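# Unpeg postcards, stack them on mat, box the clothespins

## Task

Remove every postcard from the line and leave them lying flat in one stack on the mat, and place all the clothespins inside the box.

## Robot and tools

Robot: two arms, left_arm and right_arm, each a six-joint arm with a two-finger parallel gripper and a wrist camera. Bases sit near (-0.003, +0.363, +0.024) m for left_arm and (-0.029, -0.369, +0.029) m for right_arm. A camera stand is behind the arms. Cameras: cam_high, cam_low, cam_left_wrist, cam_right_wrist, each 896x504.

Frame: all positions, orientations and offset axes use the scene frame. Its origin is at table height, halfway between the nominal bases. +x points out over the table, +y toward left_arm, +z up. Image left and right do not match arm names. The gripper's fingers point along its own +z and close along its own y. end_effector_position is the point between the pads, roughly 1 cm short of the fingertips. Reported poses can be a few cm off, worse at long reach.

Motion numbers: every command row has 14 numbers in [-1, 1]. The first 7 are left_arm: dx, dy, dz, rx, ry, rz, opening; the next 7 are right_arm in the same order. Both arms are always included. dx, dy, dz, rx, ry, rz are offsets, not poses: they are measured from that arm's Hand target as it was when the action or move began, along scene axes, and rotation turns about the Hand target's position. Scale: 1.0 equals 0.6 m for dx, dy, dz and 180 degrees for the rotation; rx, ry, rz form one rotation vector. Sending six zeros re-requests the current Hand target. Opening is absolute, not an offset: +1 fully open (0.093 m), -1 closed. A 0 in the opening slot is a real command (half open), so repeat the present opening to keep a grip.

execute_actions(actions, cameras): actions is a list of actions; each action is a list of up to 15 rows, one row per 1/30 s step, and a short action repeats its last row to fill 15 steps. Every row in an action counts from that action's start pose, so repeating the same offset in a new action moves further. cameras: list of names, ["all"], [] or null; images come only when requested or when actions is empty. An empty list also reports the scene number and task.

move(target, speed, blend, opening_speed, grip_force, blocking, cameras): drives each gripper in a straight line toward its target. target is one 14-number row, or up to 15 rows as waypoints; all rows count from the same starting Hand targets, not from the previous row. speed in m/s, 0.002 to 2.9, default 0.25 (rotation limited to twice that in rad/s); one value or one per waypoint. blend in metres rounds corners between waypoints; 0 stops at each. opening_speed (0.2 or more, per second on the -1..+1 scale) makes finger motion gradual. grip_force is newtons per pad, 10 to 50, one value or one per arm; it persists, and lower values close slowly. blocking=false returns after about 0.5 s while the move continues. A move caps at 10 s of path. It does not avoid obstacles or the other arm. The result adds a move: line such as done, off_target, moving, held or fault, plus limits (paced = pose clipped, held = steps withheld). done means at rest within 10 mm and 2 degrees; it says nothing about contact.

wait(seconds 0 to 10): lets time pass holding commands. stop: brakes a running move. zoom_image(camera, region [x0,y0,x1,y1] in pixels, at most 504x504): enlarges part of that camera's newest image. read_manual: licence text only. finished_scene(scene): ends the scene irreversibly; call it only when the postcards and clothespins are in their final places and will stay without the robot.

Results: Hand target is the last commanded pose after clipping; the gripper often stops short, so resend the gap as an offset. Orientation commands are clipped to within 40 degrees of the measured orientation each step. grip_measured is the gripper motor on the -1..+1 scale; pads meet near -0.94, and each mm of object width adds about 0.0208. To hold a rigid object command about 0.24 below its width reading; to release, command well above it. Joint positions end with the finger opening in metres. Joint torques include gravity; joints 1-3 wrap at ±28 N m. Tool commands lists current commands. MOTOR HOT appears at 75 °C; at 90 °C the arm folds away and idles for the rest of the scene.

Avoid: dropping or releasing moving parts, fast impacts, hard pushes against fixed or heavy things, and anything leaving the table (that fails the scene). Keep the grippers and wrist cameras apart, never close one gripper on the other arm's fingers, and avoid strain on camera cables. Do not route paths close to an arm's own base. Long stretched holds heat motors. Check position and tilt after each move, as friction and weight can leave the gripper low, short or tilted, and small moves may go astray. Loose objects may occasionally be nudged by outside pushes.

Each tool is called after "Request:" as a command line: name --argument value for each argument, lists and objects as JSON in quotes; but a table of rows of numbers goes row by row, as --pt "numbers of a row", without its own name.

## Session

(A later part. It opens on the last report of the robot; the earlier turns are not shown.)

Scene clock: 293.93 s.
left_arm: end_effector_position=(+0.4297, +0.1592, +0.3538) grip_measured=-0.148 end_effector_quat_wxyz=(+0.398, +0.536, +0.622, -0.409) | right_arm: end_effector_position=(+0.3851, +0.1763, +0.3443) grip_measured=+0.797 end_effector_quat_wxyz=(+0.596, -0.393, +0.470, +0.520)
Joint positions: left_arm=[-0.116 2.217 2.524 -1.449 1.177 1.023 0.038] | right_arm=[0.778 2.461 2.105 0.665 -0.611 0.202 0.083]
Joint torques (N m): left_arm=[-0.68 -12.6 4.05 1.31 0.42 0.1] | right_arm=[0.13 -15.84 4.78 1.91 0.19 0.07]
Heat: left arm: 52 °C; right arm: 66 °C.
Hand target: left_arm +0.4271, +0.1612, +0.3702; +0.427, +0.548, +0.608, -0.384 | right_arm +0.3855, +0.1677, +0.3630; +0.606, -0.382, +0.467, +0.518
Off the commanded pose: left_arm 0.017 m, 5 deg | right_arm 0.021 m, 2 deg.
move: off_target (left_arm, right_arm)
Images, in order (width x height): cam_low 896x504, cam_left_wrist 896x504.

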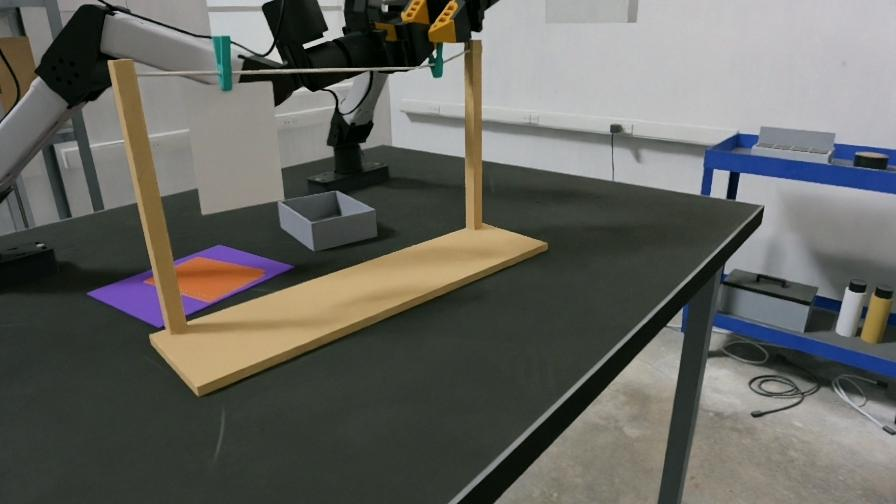

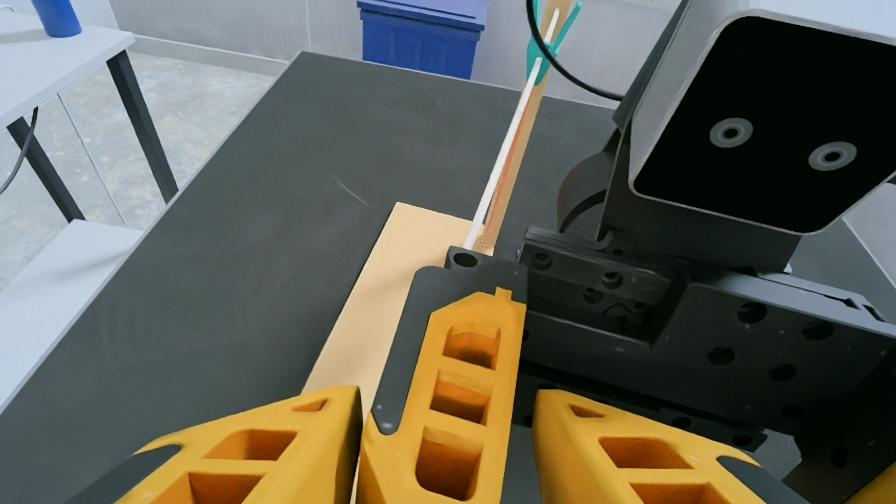

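Request:
move --target '[0,0,0,0,0,0,-0.15,-0.003,-0.03,0.008,0,0,0,0.8]' --speed 0.03 --cameras '["cam_left_wrist","cam_low"]'

Request:
zoom_image --camera "cam_low" --region '[410, 0, 500, 90]'

Scene clock: 295.33 s.
left_arm: end_effector_position=(+0.4297, +0.1592, +0.3538) grip_measured=-0.148 end_effector_quat_wxyz=(+0.398, +0.536, +0.622, -0.409) | right_arm: end_effector_position=(+0.3815, +0.1673, +0.3384) grip_measured=+0.797 end_effector_quat_wxyz=(+0.587, -0.393, +0.483, +0.517)
Joint positions: left_arm=[-0.116 2.217 2.524 -1.449 1.177 1.023 0.038] | right_arm=[0.772 2.404 2.005 0.676 -0.612 0.202 0.083]
Joint torques (N m): left_arm=[-0.68 -12.63 4.08 1.31 0.43 0.1] | right_arm=[-0.99 -16.23 4.98 2.2 0.01 0.12]
Heat: left arm: 52 °C; right arm: 66 °C.
Hand target: left_arm +0.4271, +0.1612, +0.3702; +0.427, +0.548, +0.608, -0.384 | right_arm +0.3837, +0.1497, +0.3678; +0.606, -0.382, +0.467, +0.518
Off the commanded pose: left_arm 0.017 m, 5 deg | right_arm 0.034 m, 3 deg.
move: off_target (left_arm, right_arm)
Images, in order (width x height): cam_low 896x504, cam_left_wrist 896x504.

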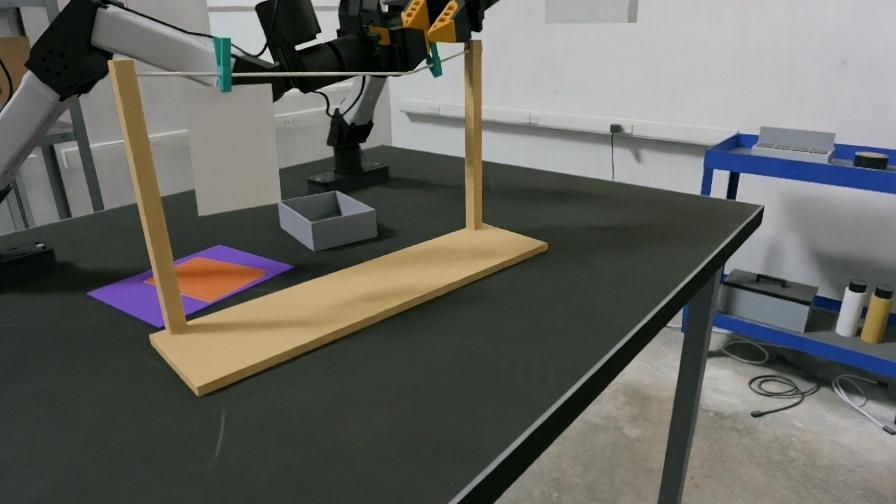

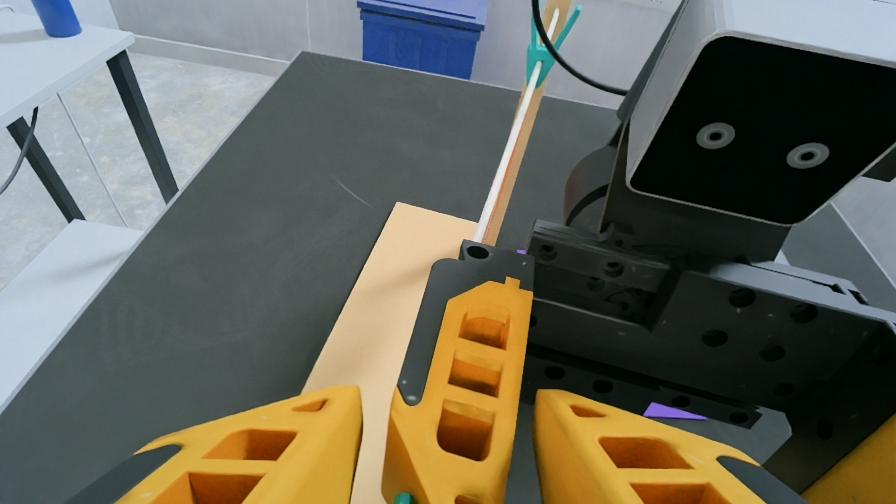

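Scaled by 5.600 from the camera's 896x504 image, which has a finer 1280x720 frame.

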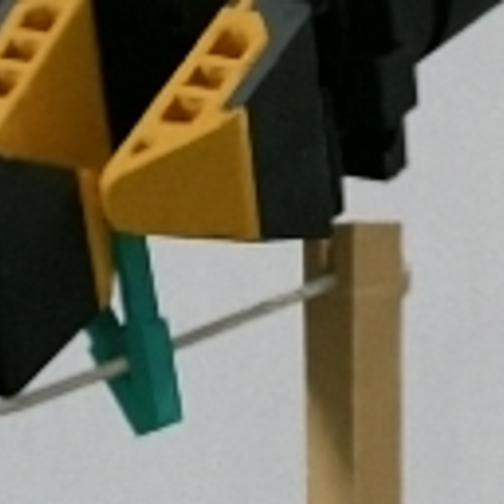

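Request:
move --target '[0,0,0,0,0,0,-0.15,0,0.0,0.03,0,0,0,0.8]' --speed 0.03 --cameras '["cam_left_wrist","cam_low"]'

Request:
zoom_image --camera "cam_low" --region '[410, 0, 500, 90]'

Scene clock: 296.67 s.
left_arm: end_effector_position=(+0.4297, +0.1592, +0.3538) grip_measured=-0.148 end_effector_quat_wxyz=(+0.398, +0.536, +0.622, -0.409) | right_arm: end_effector_position=(+0.3837, +0.1637, +0.3433) grip_measured=+0.798 end_effector_quat_wxyz=(+0.588, -0.389, +0.484, +0.519)
Joint positions: left_arm=[-0.116 2.217 2.524 -1.449 1.177 1.023 0.038] | right_arm=[0.766 2.396 2.005 0.676 -0.612 0.213 0.083]
Joint torques (N m): left_arm=[-0.66 -12.63 4.05 1.32 0.43 0.1] | right_arm=[-0.55 -16.83 8.61 1.64 -0.01 0.13]
Heat: left arm: 52 °C; right arm: 66 °C.
Hand target: left_arm +0.4271, +0.1612, +0.3702; +0.427, +0.548, +0.608, -0.384 | right_arm +0.3837, +0.1497, +0.3858; +0.606, -0.382, +0.467, +0.518
Off the commanded pose: left_arm 0.017 m, 5 deg | right_arm 0.045 m, 3 deg.
move: off_target (left_arm, right_arm)
Images, in order (width x height): cam_low 896x504, cam_left_wrist 896x504.

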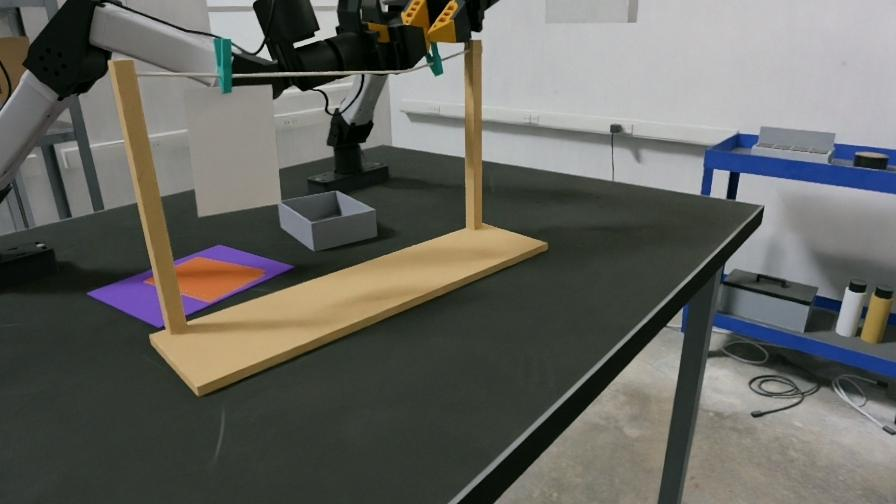

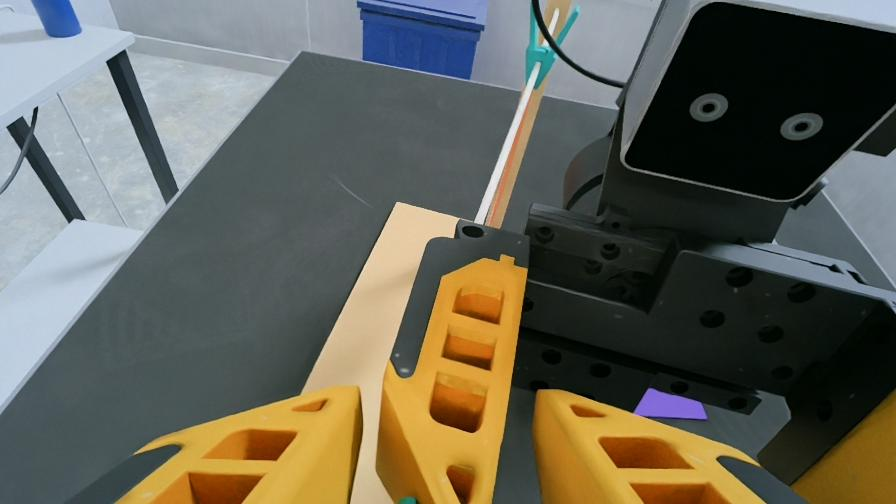

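Scaled by 5.600 from the camera's 896x504 image, which has a finer 1280x720 frame.

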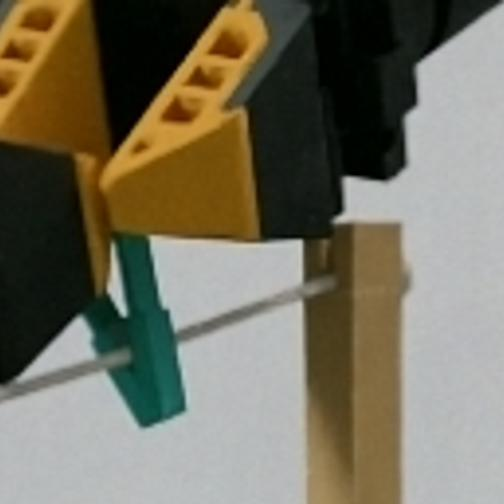

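Request:
move --target '[0,0,0,0,0,0,-0.35,0,0.0,0.0,0,0,0,0.8]' --speed 0.03 --opening_speed 0.2 --cameras '["cam_left_wrist","cam_low"]'

Request:
zoom_image --camera "cam_low" --region '[410, 0, 500, 90]'

Scene clock: 298.37 s.
left_arm: end_effector_position=(+0.4310, +0.1598, +0.3522) grip_measured=-0.346 end_effector_quat_wxyz=(+0.398, +0.535, +0.623, -0.409) | right_arm: end_effector_position=(+0.3838, +0.1638, +0.3430) grip_measured=+0.798 end_effector_quat_wxyz=(+0.587, -0.388, +0.485, +0.520)
Joint positions: left_arm=[-0.114 2.217 2.517 -1.441 1.177 1.023 0.029] | right_arm=[0.766 2.396 2.005 0.675 -0.612 0.216 0.083]
Joint torques (N m): left_arm=[-0.66 -12.85 4.15 1.28 0.43 0.07] | right_arm=[-0.57 -16.9 8.58 1.67 0.01 0.11]
Heat: left arm: 53 °C; right arm: 67 °C.
Hand target: left_arm +0.4271, +0.1612, +0.3702; +0.427, +0.548, +0.608, -0.384 | right_arm +0.3837, +0.1497, +0.3858; +0.606, -0.382, +0.467, +0.518
Off the commanded pose: left_arm 0.019 m, 5 deg | right_arm 0.045 m, 3 deg.
move: off_target (left_arm, right_arm)
Images, in order (width x height): cam_low 896x504, cam_left_wrist 896x504.

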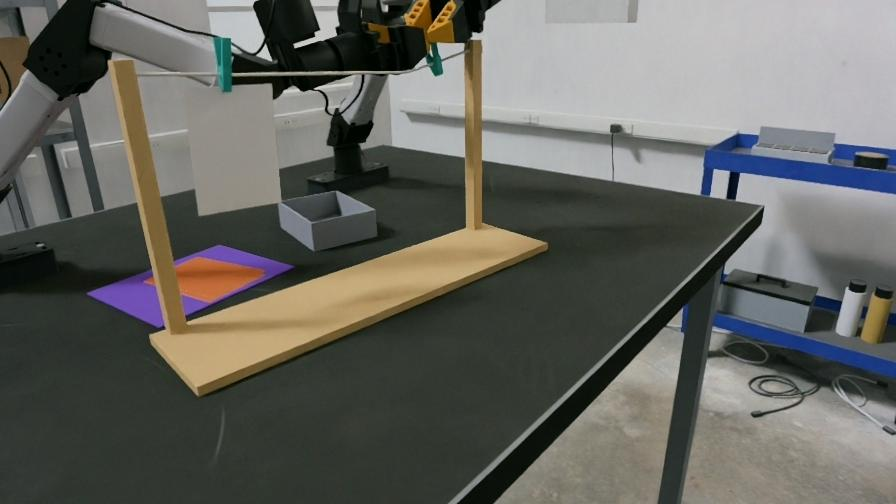

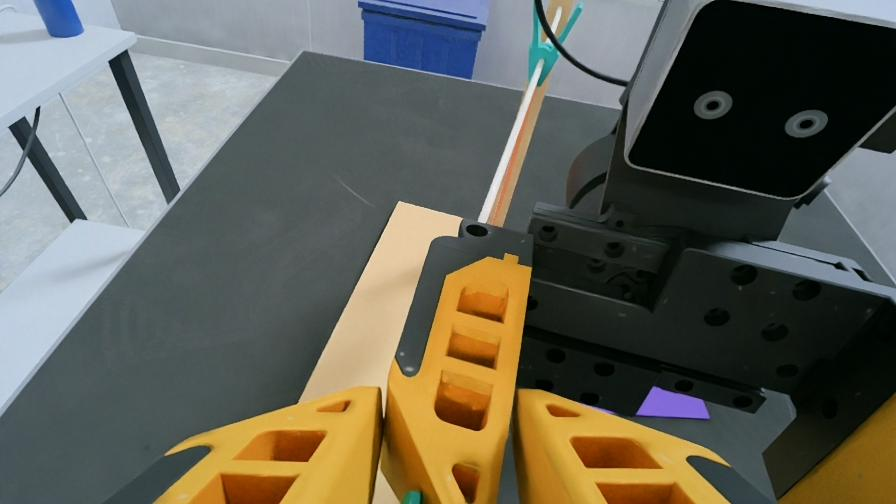

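Scaled by 5.600 from the camera's 896x504 image, which has a finer 1280x720 frame.

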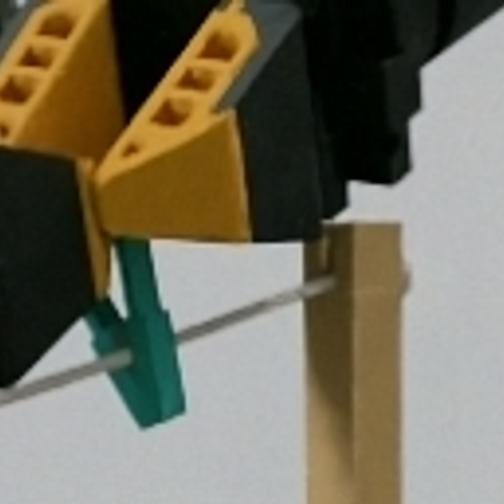

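Request:
move --pt "0 0 0 0 0 0 -0.25 0 0.0 0.0 0 0 0 0.8" --pt "0 0 0 0 0 0 -0.25 -0.003 -0.02 0.004 0 0 0 0.8" --speed 0.03 --cameras '["cam_left_wrist","cam_low"]'

Request:
zoom_image --camera "cam_low" --region '[410, 0, 500, 90]'

Scene clock: 301.10 s.
left_arm: end_effector_position=(+0.4310, +0.1598, +0.3522) grip_measured=-0.252 end_effector_quat_wxyz=(+0.398, +0.535, +0.623, -0.409) | right_arm: end_effector_position=(+0.3947, +0.1456, +0.3576) grip_measured=+0.798 end_effector_quat_wxyz=(+0.599, -0.381, +0.484, +0.512)
Joint positions: left_arm=[-0.114 2.217 2.517 -1.441 1.177 1.023 0.033] | right_arm=[0.734 2.359 1.985 0.675 -0.617 0.217 0.083]
Joint torques (N m): left_arm=[-0.68 -12.83 4.12 1.29 0.43 0.08] | right_arm=[-0.12 -16.77 5.48 1.84 -0.1 0.15]
Heat: left arm: 53 °C; right arm: 67 °C.
Hand target: left_arm +0.4271, +0.1612, +0.3702; +0.427, +0.548, +0.608, -0.384 | right_arm +0.3819, +0.1377, +0.3882; +0.606, -0.382, +0.467, +0.518
Off the commanded pose: left_arm 0.019 m, 5 deg | right_arm 0.034 m, 2 deg.
move: off_target (left_arm, right_arm)
Images, in order (width x height): cam_low 896x504, cam_left_wrist 896x504.

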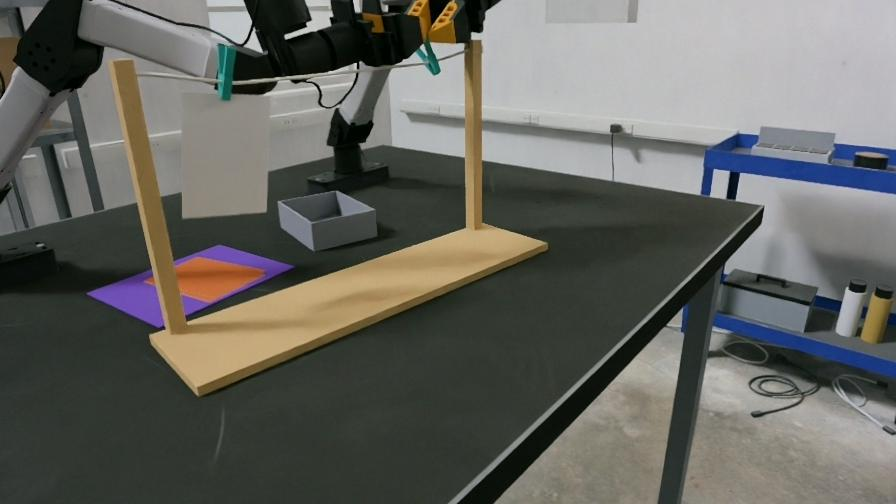

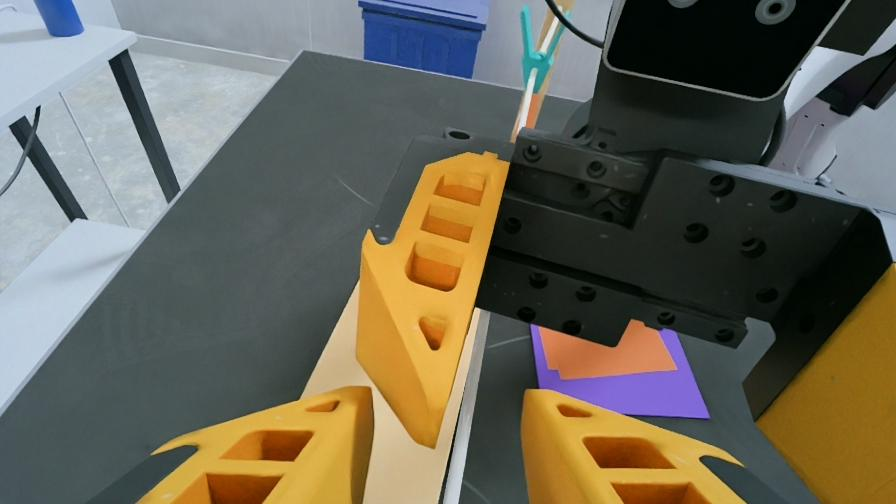

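Scaled by 5.600 from the camera's 896x504 image, which has a finer 1280x720 frame.

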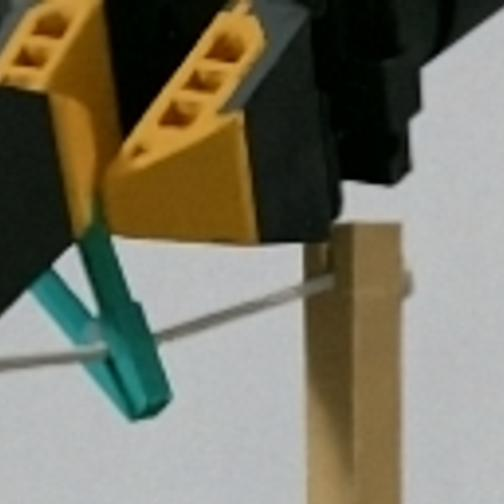

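Request:
move --target '[0,0,0,0,0,0,-0.25,-0.006,-0.05,0.006,0,0,0,0.8]' --speed 0.04 --cameras '["cam_left_wrist","cam_low","cam_right_wrist"]'

Request:
zoom_image --camera "cam_low" --region '[400, 0, 500, 100]'

Scene clock: 303.33 s.
left_arm: end_effector_position=(+0.4310, +0.1598, +0.3522) grip_measured=-0.252 end_effector_quat_wxyz=(+0.398, +0.535, +0.623, -0.409) | right_arm: end_effector_position=(+0.3945, +0.1181, +0.3494) grip_measured=+0.798 end_effector_quat_wxyz=(+0.579, -0.381, +0.509, +0.511)
Joint positions: left_arm=[-0.114 2.217 2.517 -1.441 1.177 1.023 0.033] | right_arm=[0.694 2.26 1.83 0.675 -0.655 0.231 0.083]
Joint torques (N m): left_arm=[-0.7 -12.85 4.1 1.29 0.44 0.08] | right_arm=[-0.13 -16.17 5.46 2.48 -0.11 0.14]
Heat: left arm: 53 °C; right arm: 67 °C.
Hand target: left_arm +0.4271, +0.1612, +0.3702; +0.427, +0.548, +0.608, -0.384 | right_arm +0.3783, +0.1077, +0.3918; +0.606, -0.382, +0.467, +0.518
Off the commanded pose: left_arm 0.019 m, 5 deg | right_arm 0.047 m, 6 deg.
move: off_target (left_arm, right_arm)
Images, in order (width x height): cam_low 896x504, cam_left_wrist 896x504, cam_right_wrist 896x504.

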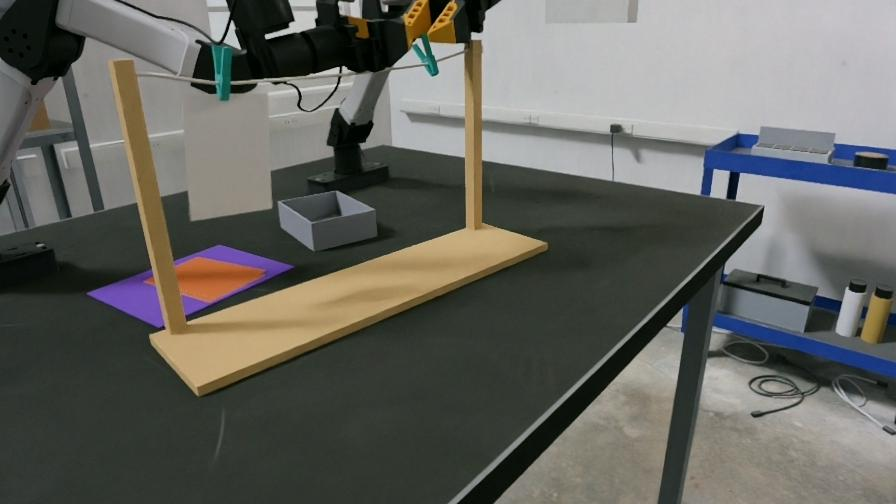

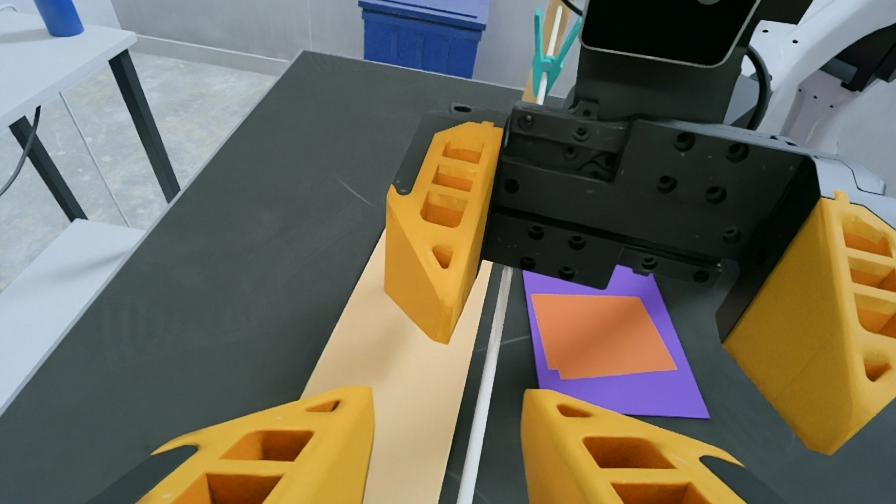

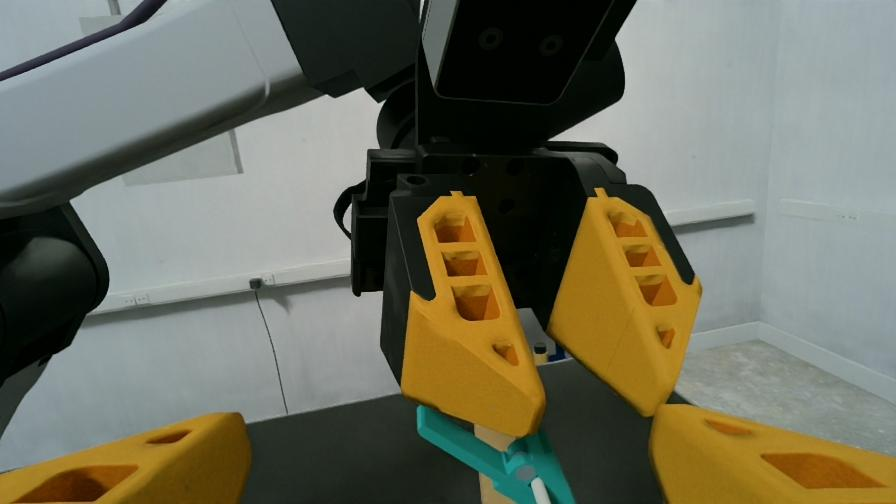

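Scaled by 5.040 from the camera's 896x504 image, which has a finer 1280x720 frame.

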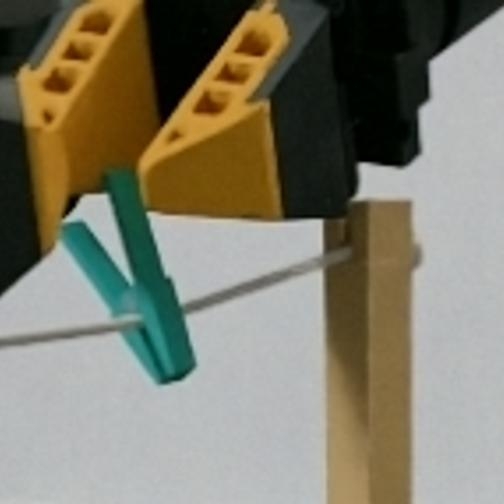

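Request:
move --target '[0.035,0,0.005,0,0,0,-0.25,0,0,0,0,0,0,0.8]' --speed 0.02 --cameras '["cam_low","cam_right_wrist"]'

Request:
zoom_image --camera "cam_right_wrist" --region '[350, 304, 650, 504]'

Request:
zoom_image --camera "cam_low" --region '[400, 0, 500, 100]'

Scene clock: 306.10 s.
left_arm: end_effector_position=(+0.4485, +0.1579, +0.3696) grip_measured=-0.252 end_effector_quat_wxyz=(+0.432, +0.545, +0.605, -0.387) | right_arm: end_effector_position=(+0.3945, +0.1181, +0.3494) grip_measured=+0.798 end_effector_quat_wxyz=(+0.579, -0.381, +0.509, +0.511)
Joint positions: left_arm=[-0.114 2.322 2.751 -1.447 1.177 0.984 0.033] | right_arm=[0.694 2.26 1.83 0.675 -0.655 0.231 0.083]
Joint torques (N m): left_arm=[-0.27 -8.49 8.21 0.75 0.44 -0.01] | right_arm=[-0.2 -16.17 5.46 2.5 -0.11 0.15]
Heat: left arm: 53 °C; right arm: 66 °C.
Hand target: left_arm +0.4481, +0.1612, +0.3732; +0.427, +0.548, +0.608, -0.384 | right_arm +0.3783, +0.1077, +0.3918; +0.606, -0.382, +0.467, +0.518
Off the commanded pose: left_arm 0.005 m, 1 deg | right_arm 0.047 m, 6 deg.
move: off_target (right_arm)
Images, in order (width x height): cam_low 896x504, cam_right_wrist 896x504.

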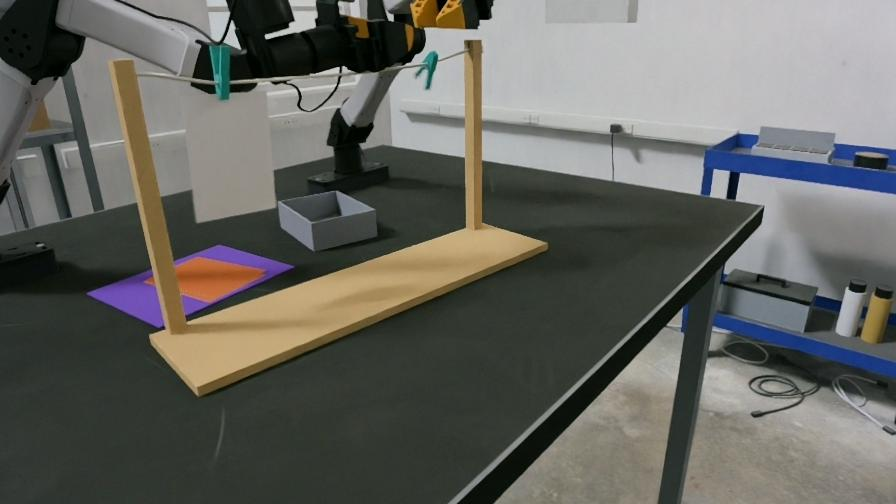

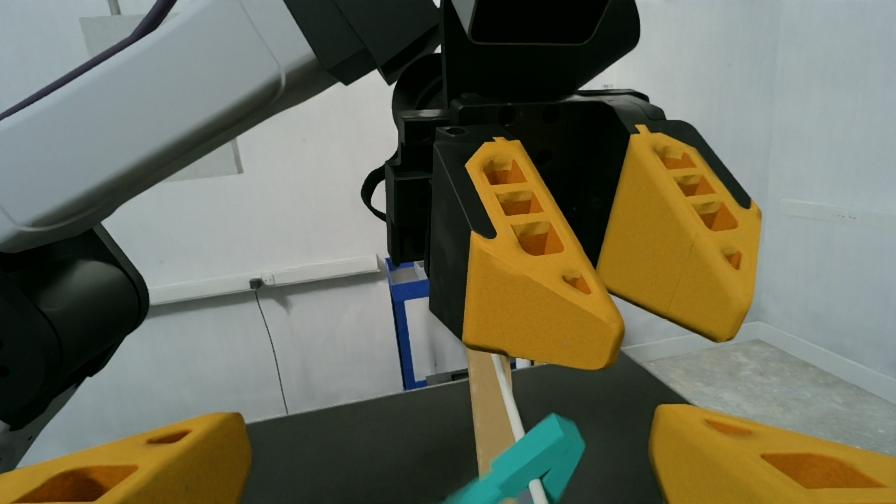

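Scaled by 1.680 from the camera's 896x504 image, which has a finer 1280x720 frame.

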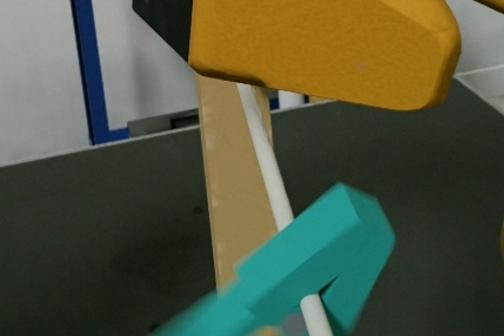

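Scaled by 5.040 from the camera's 896x504 image, which has a finer 1280x720 frame.

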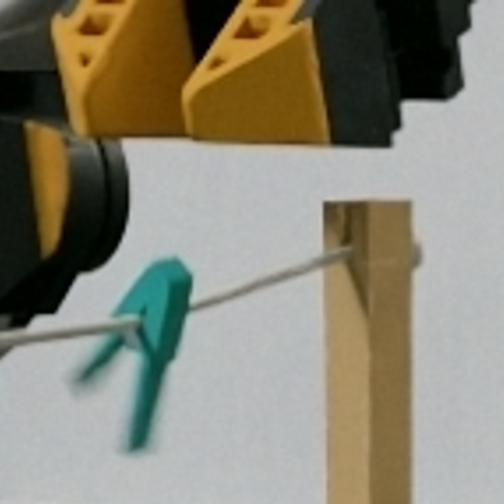

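Request:
move --pt "0 0 0.03 0 0 0 -0.25 0 0 0.05 0 0 0 0.8" --pt "-0.05 0.03 0.05 0 0 0 -0.25 -0.15 -0.25 0.05 0 0 0 0.0" --speed 0.1 --blend 0.02 --cameras '["cam_low","cam_left_wrist","cam_right_wrist"]'

Scene clock: 312.03 s.
left_arm: end_effector_position=(+0.4332, +0.1721, +0.3849) grip_measured=-0.252 end_effector_quat_wxyz=(+0.428, +0.533, +0.618, -0.388) | right_arm: end_effector_position=(+0.3022, -0.0365, +0.4006) grip_measured=+0.003 end_effector_quat_wxyz=(+0.585, -0.374, +0.501, +0.516)
Joint positions: left_arm=[-0.086 2.28 2.764 -1.535 1.177 0.991 0.033] | right_arm=[0.522 1.606 1.101 0.826 -0.813 0.319 0.045]
Joint torques (N m): left_arm=[0.18 -12.97 3.88 0.72 0.65 0.31] | right_arm=[-0.1 -8.92 5.35 2.41 -0.07 0.16]
Heat: left arm: 53 °C; right arm: 65 °C.
Hand target: left_arm +0.4181, +0.1792, +0.4032; +0.427, +0.548, +0.608, -0.384 | right_arm +0.2883, -0.0423, +0.4218; +0.606, -0.382, +0.467, +0.518
Off the commanded pose: left_arm 0.025 m, 2 deg | right_arm 0.026 m, 5 deg.
joint sent to its limit (left arm) — joint 4 (wrist pitch), lower limit. The joint targets are off in position, not in orientation.
move: off_target (left_arm, right_arm); blend cut to 0.0152 m at target 1; target 2's new opening was sent with right_arm's hand 0.026 m and 5 deg from that target
Images, in order (width x height): cam_low 896x504, cam_left_wrist 896x504, cam_right_wrist 896x504.

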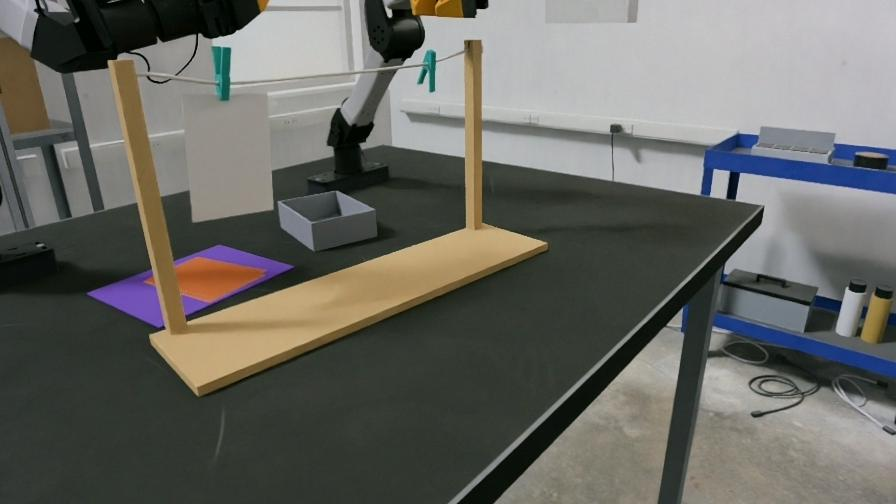

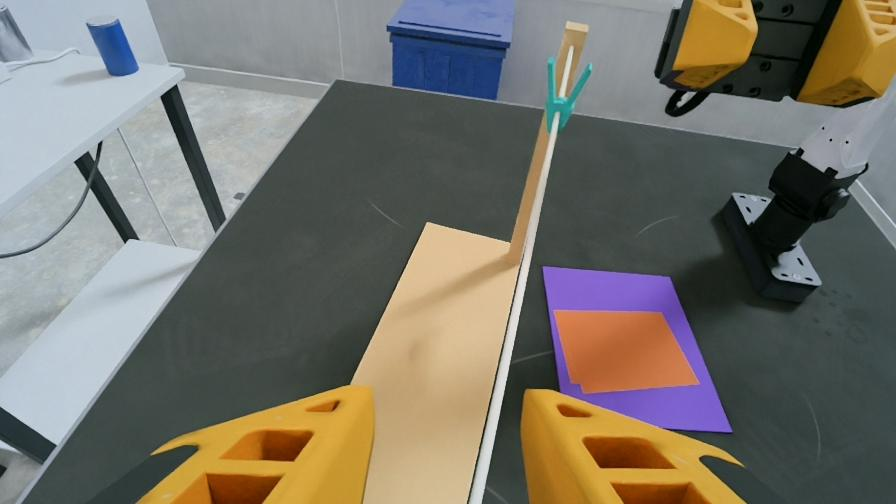

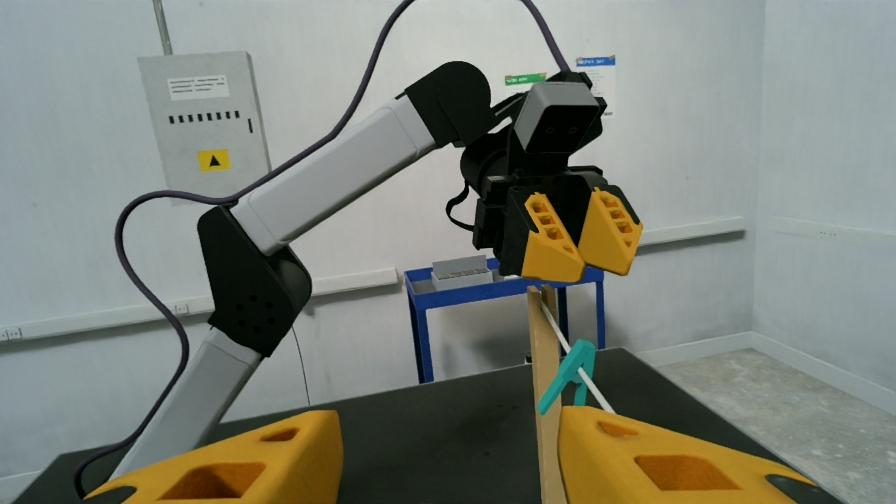

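Request:
move --pt "-0.147 0.068 0.028 -0.0652 -0.0603 0.4088 0.0 0 0 0 0 0 0 0.0" --pt "-0.155 -0.024 -0.16 -0.0652 -0.0603 0.4088 0.0 0 0 0 0 0 0 0.0" --speed 0.15 --blend 0.02 --cameras '["cam_low","cam_left_wrist","cam_right_wrist"]'

Scene clock: 319.33 s.
left_arm: end_effector_position=(+0.3228, +0.1634, +0.2958) grip_measured=-0.002 end_effector_quat_wxyz=(+0.650, +0.091, +0.753, -0.045) | right_arm: end_effector_position=(+0.3022, -0.0365, +0.4006) grip_measured=+0.003 end_effector_quat_wxyz=(+0.585, -0.374, +0.501, +0.516)
Joint positions: left_arm=[-0.812 1.153 0.736 0.232 -0.61 -0.056 0.045] | right_arm=[0.522 1.606 1.101 0.826 -0.813 0.319 0.045]
Joint torques (N m): left_arm=[-0.87 -2.43 5.93 2.76 -0.29 0.01] | right_arm=[-0.06 -8.94 5.34 2.41 -0.06 0.15]
Heat: left arm: 52 °C; right arm: 63 °C.
Hand target: left_arm +0.3251, +0.1648, +0.3072; +0.673, +0.064, +0.735, -0.059 | right_arm +0.2883, -0.0423, +0.4218; +0.606, -0.382, +0.467, +0.518
Off the commanded pose: left_arm 0.012 m, 5 deg | right_arm 0.026 m, 5 deg.
move: off_target (left_arm, right_arm)
Images, in order (width x height): cam_low 896x504, cam_left_wrist 896x504, cam_right_wrist 896x504.

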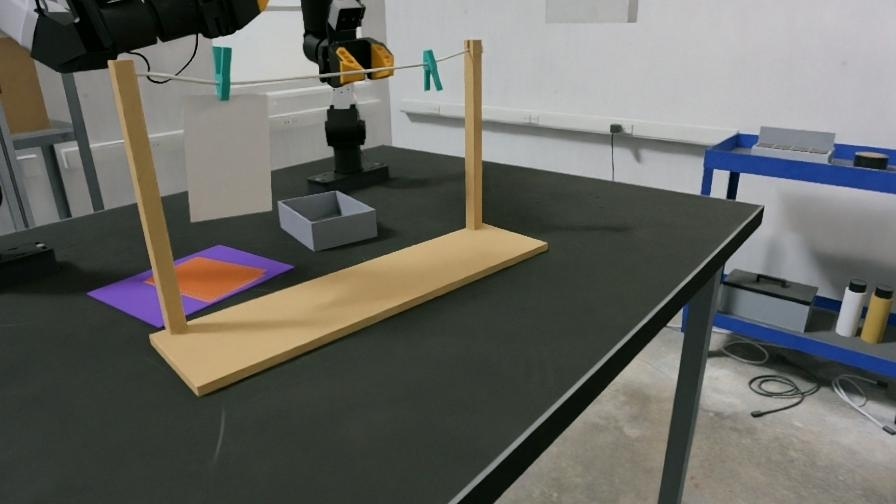

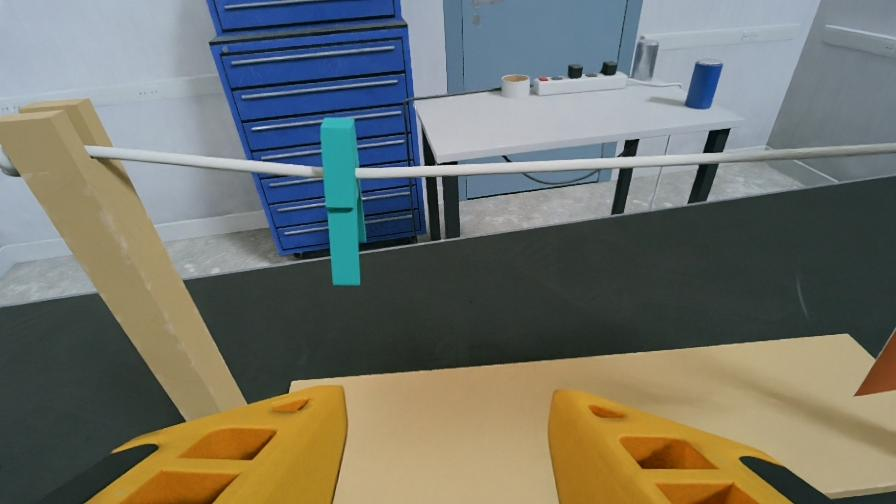

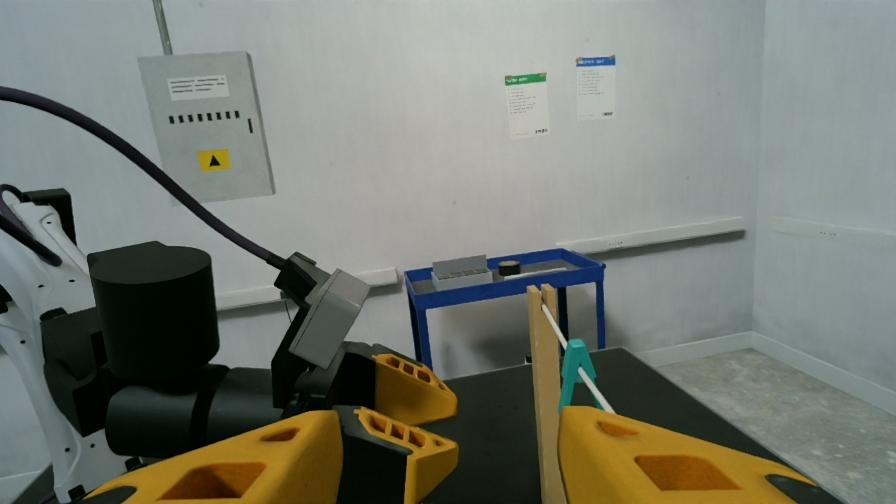

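Request:
move --target '[0.04,0.055,-0.01,0,-0.025,0,0.0,0,0,0,0,0,0,0.0]' --speed 0.08 --cameras '["cam_left_wrist","cam_right_wrist"]'

Scene clock: 321.63 s.
left_arm: end_effector_position=(+0.3473, +0.1962, +0.2898) grip_measured=-0.002 end_effector_quat_wxyz=(+0.678, +0.079, +0.729, -0.046) | right_arm: end_effector_position=(+0.3022, -0.0365, +0.4006) grip_measured=+0.003 end_effector_quat_wxyz=(+0.585, -0.374, +0.501, +0.516)
Joint positions: left_arm=[-0.648 1.16 0.634 0.441 -0.466 0.001 0.045] | right_arm=[0.522 1.606 1.101 0.826 -0.813 0.319 0.045]
Joint torques (N m): left_arm=[0.06 -2.41 5.68 2.83 0.06 0.21] | right_arm=[-0.1 -8.92 5.34 2.41 -0.07 0.15]
Heat: left arm: 51 °C; right arm: 62 °C.
Hand target: left_arm +0.3491, +0.1978, +0.3012; +0.701, +0.066, +0.708, -0.056 | right_arm +0.2883, -0.0423, +0.4218; +0.606, -0.382, +0.467, +0.518
Off the commanded pose: left_arm 0.012 m, 4 deg | right_arm 0.026 m, 5 deg.
move: off_target (left_arm, right_arm)
Images, in order (width x height): cam_left_wrist 896x504, cam_right_wrist 896x504.

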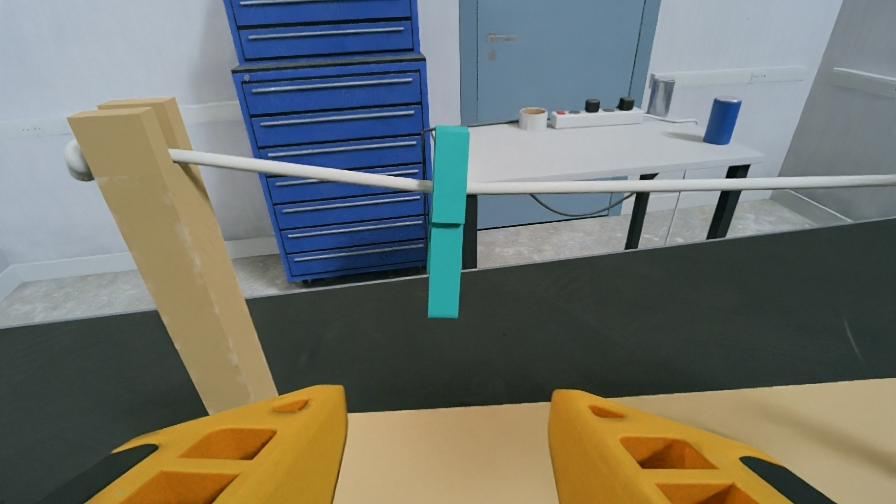

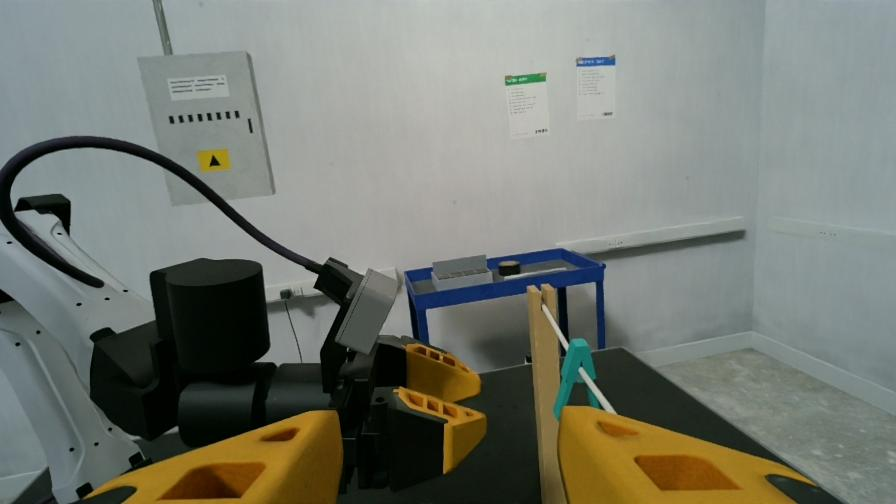

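Request:
move --target '[0.09,-0.014,-0.022,0,0,0,0.0,0,0,0,0,0,0,0.0]' --speed 0.06 --cameras '["cam_left_wrist","cam_right_wrist","cam_low"]'

Request:
zoom_image --camera "cam_right_wrist" --region '[420, 280, 660, 440]'

Scene clock: 323.87 s.
left_arm: end_effector_position=(+0.3918, +0.1937, +0.2468) grip_measured=-0.002 end_effector_quat_wxyz=(+0.656, +0.085, +0.749, -0.037) | right_arm: end_effector_position=(+0.3022, -0.0365, +0.4006) grip_measured=+0.003 end_effector_quat_wxyz=(+0.585, -0.374, +0.501, +0.516)
Joint positions: left_arm=[-0.557 1.394 0.67 0.578 -0.378 0.003 0.045] | right_arm=[0.522 1.606 1.101 0.826 -0.813 0.319 0.045]
Joint torques (N m): left_arm=[0.17 -3.7 10.48 2.87 0.06 0.21] | right_arm=[-0.05 -8.91 5.3 2.41 -0.08 0.14]
Heat: left arm: 50 °C; right arm: 62 °C.
Hand target: left_arm +0.4031, +0.1894, +0.2880; +0.701, +0.066, +0.708, -0.056 | right_arm +0.2883, -0.0423, +0.4218; +0.606, -0.382, +0.467, +0.518
Off the commanded pose: left_arm 0.043 m, 8 deg | right_arm 0.026 m, 5 deg.
move: off_target (left_arm, right_arm)
Images, in order (width x height): cam_low 896x504, cam_left_wrist 896x504, cam_right_wrist 896x504.

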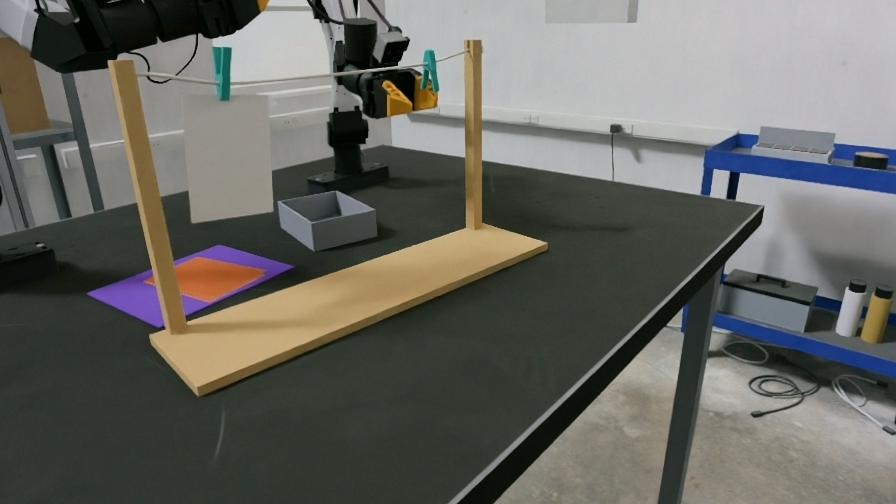

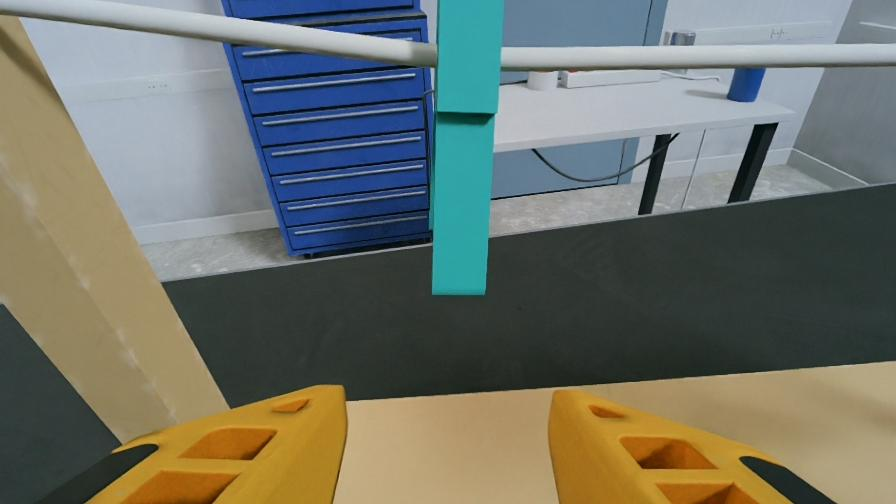

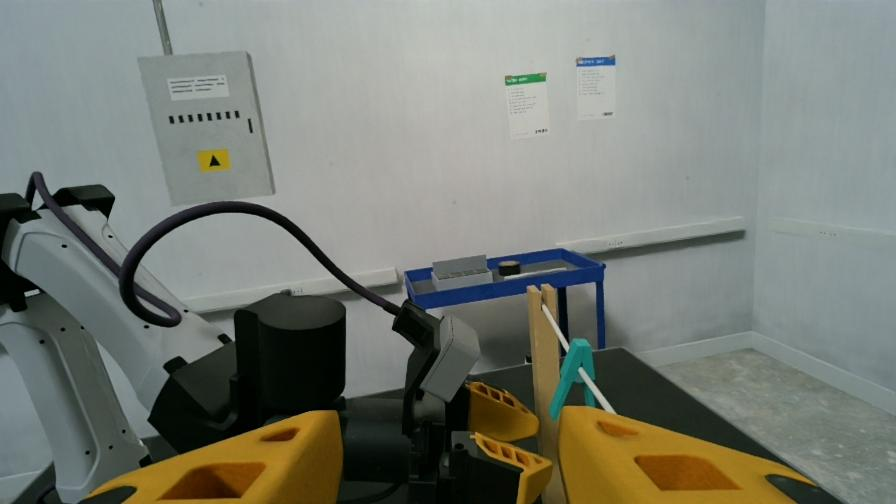

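Scaled by 2.100 from the camera's 896x504 image, which has a finer 1280x720 frame.

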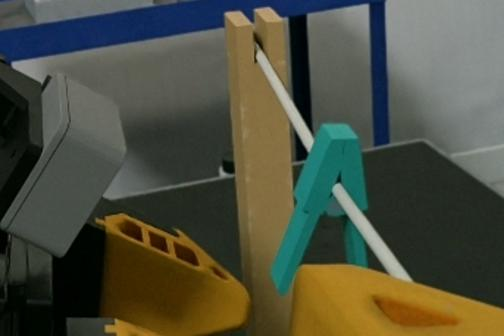

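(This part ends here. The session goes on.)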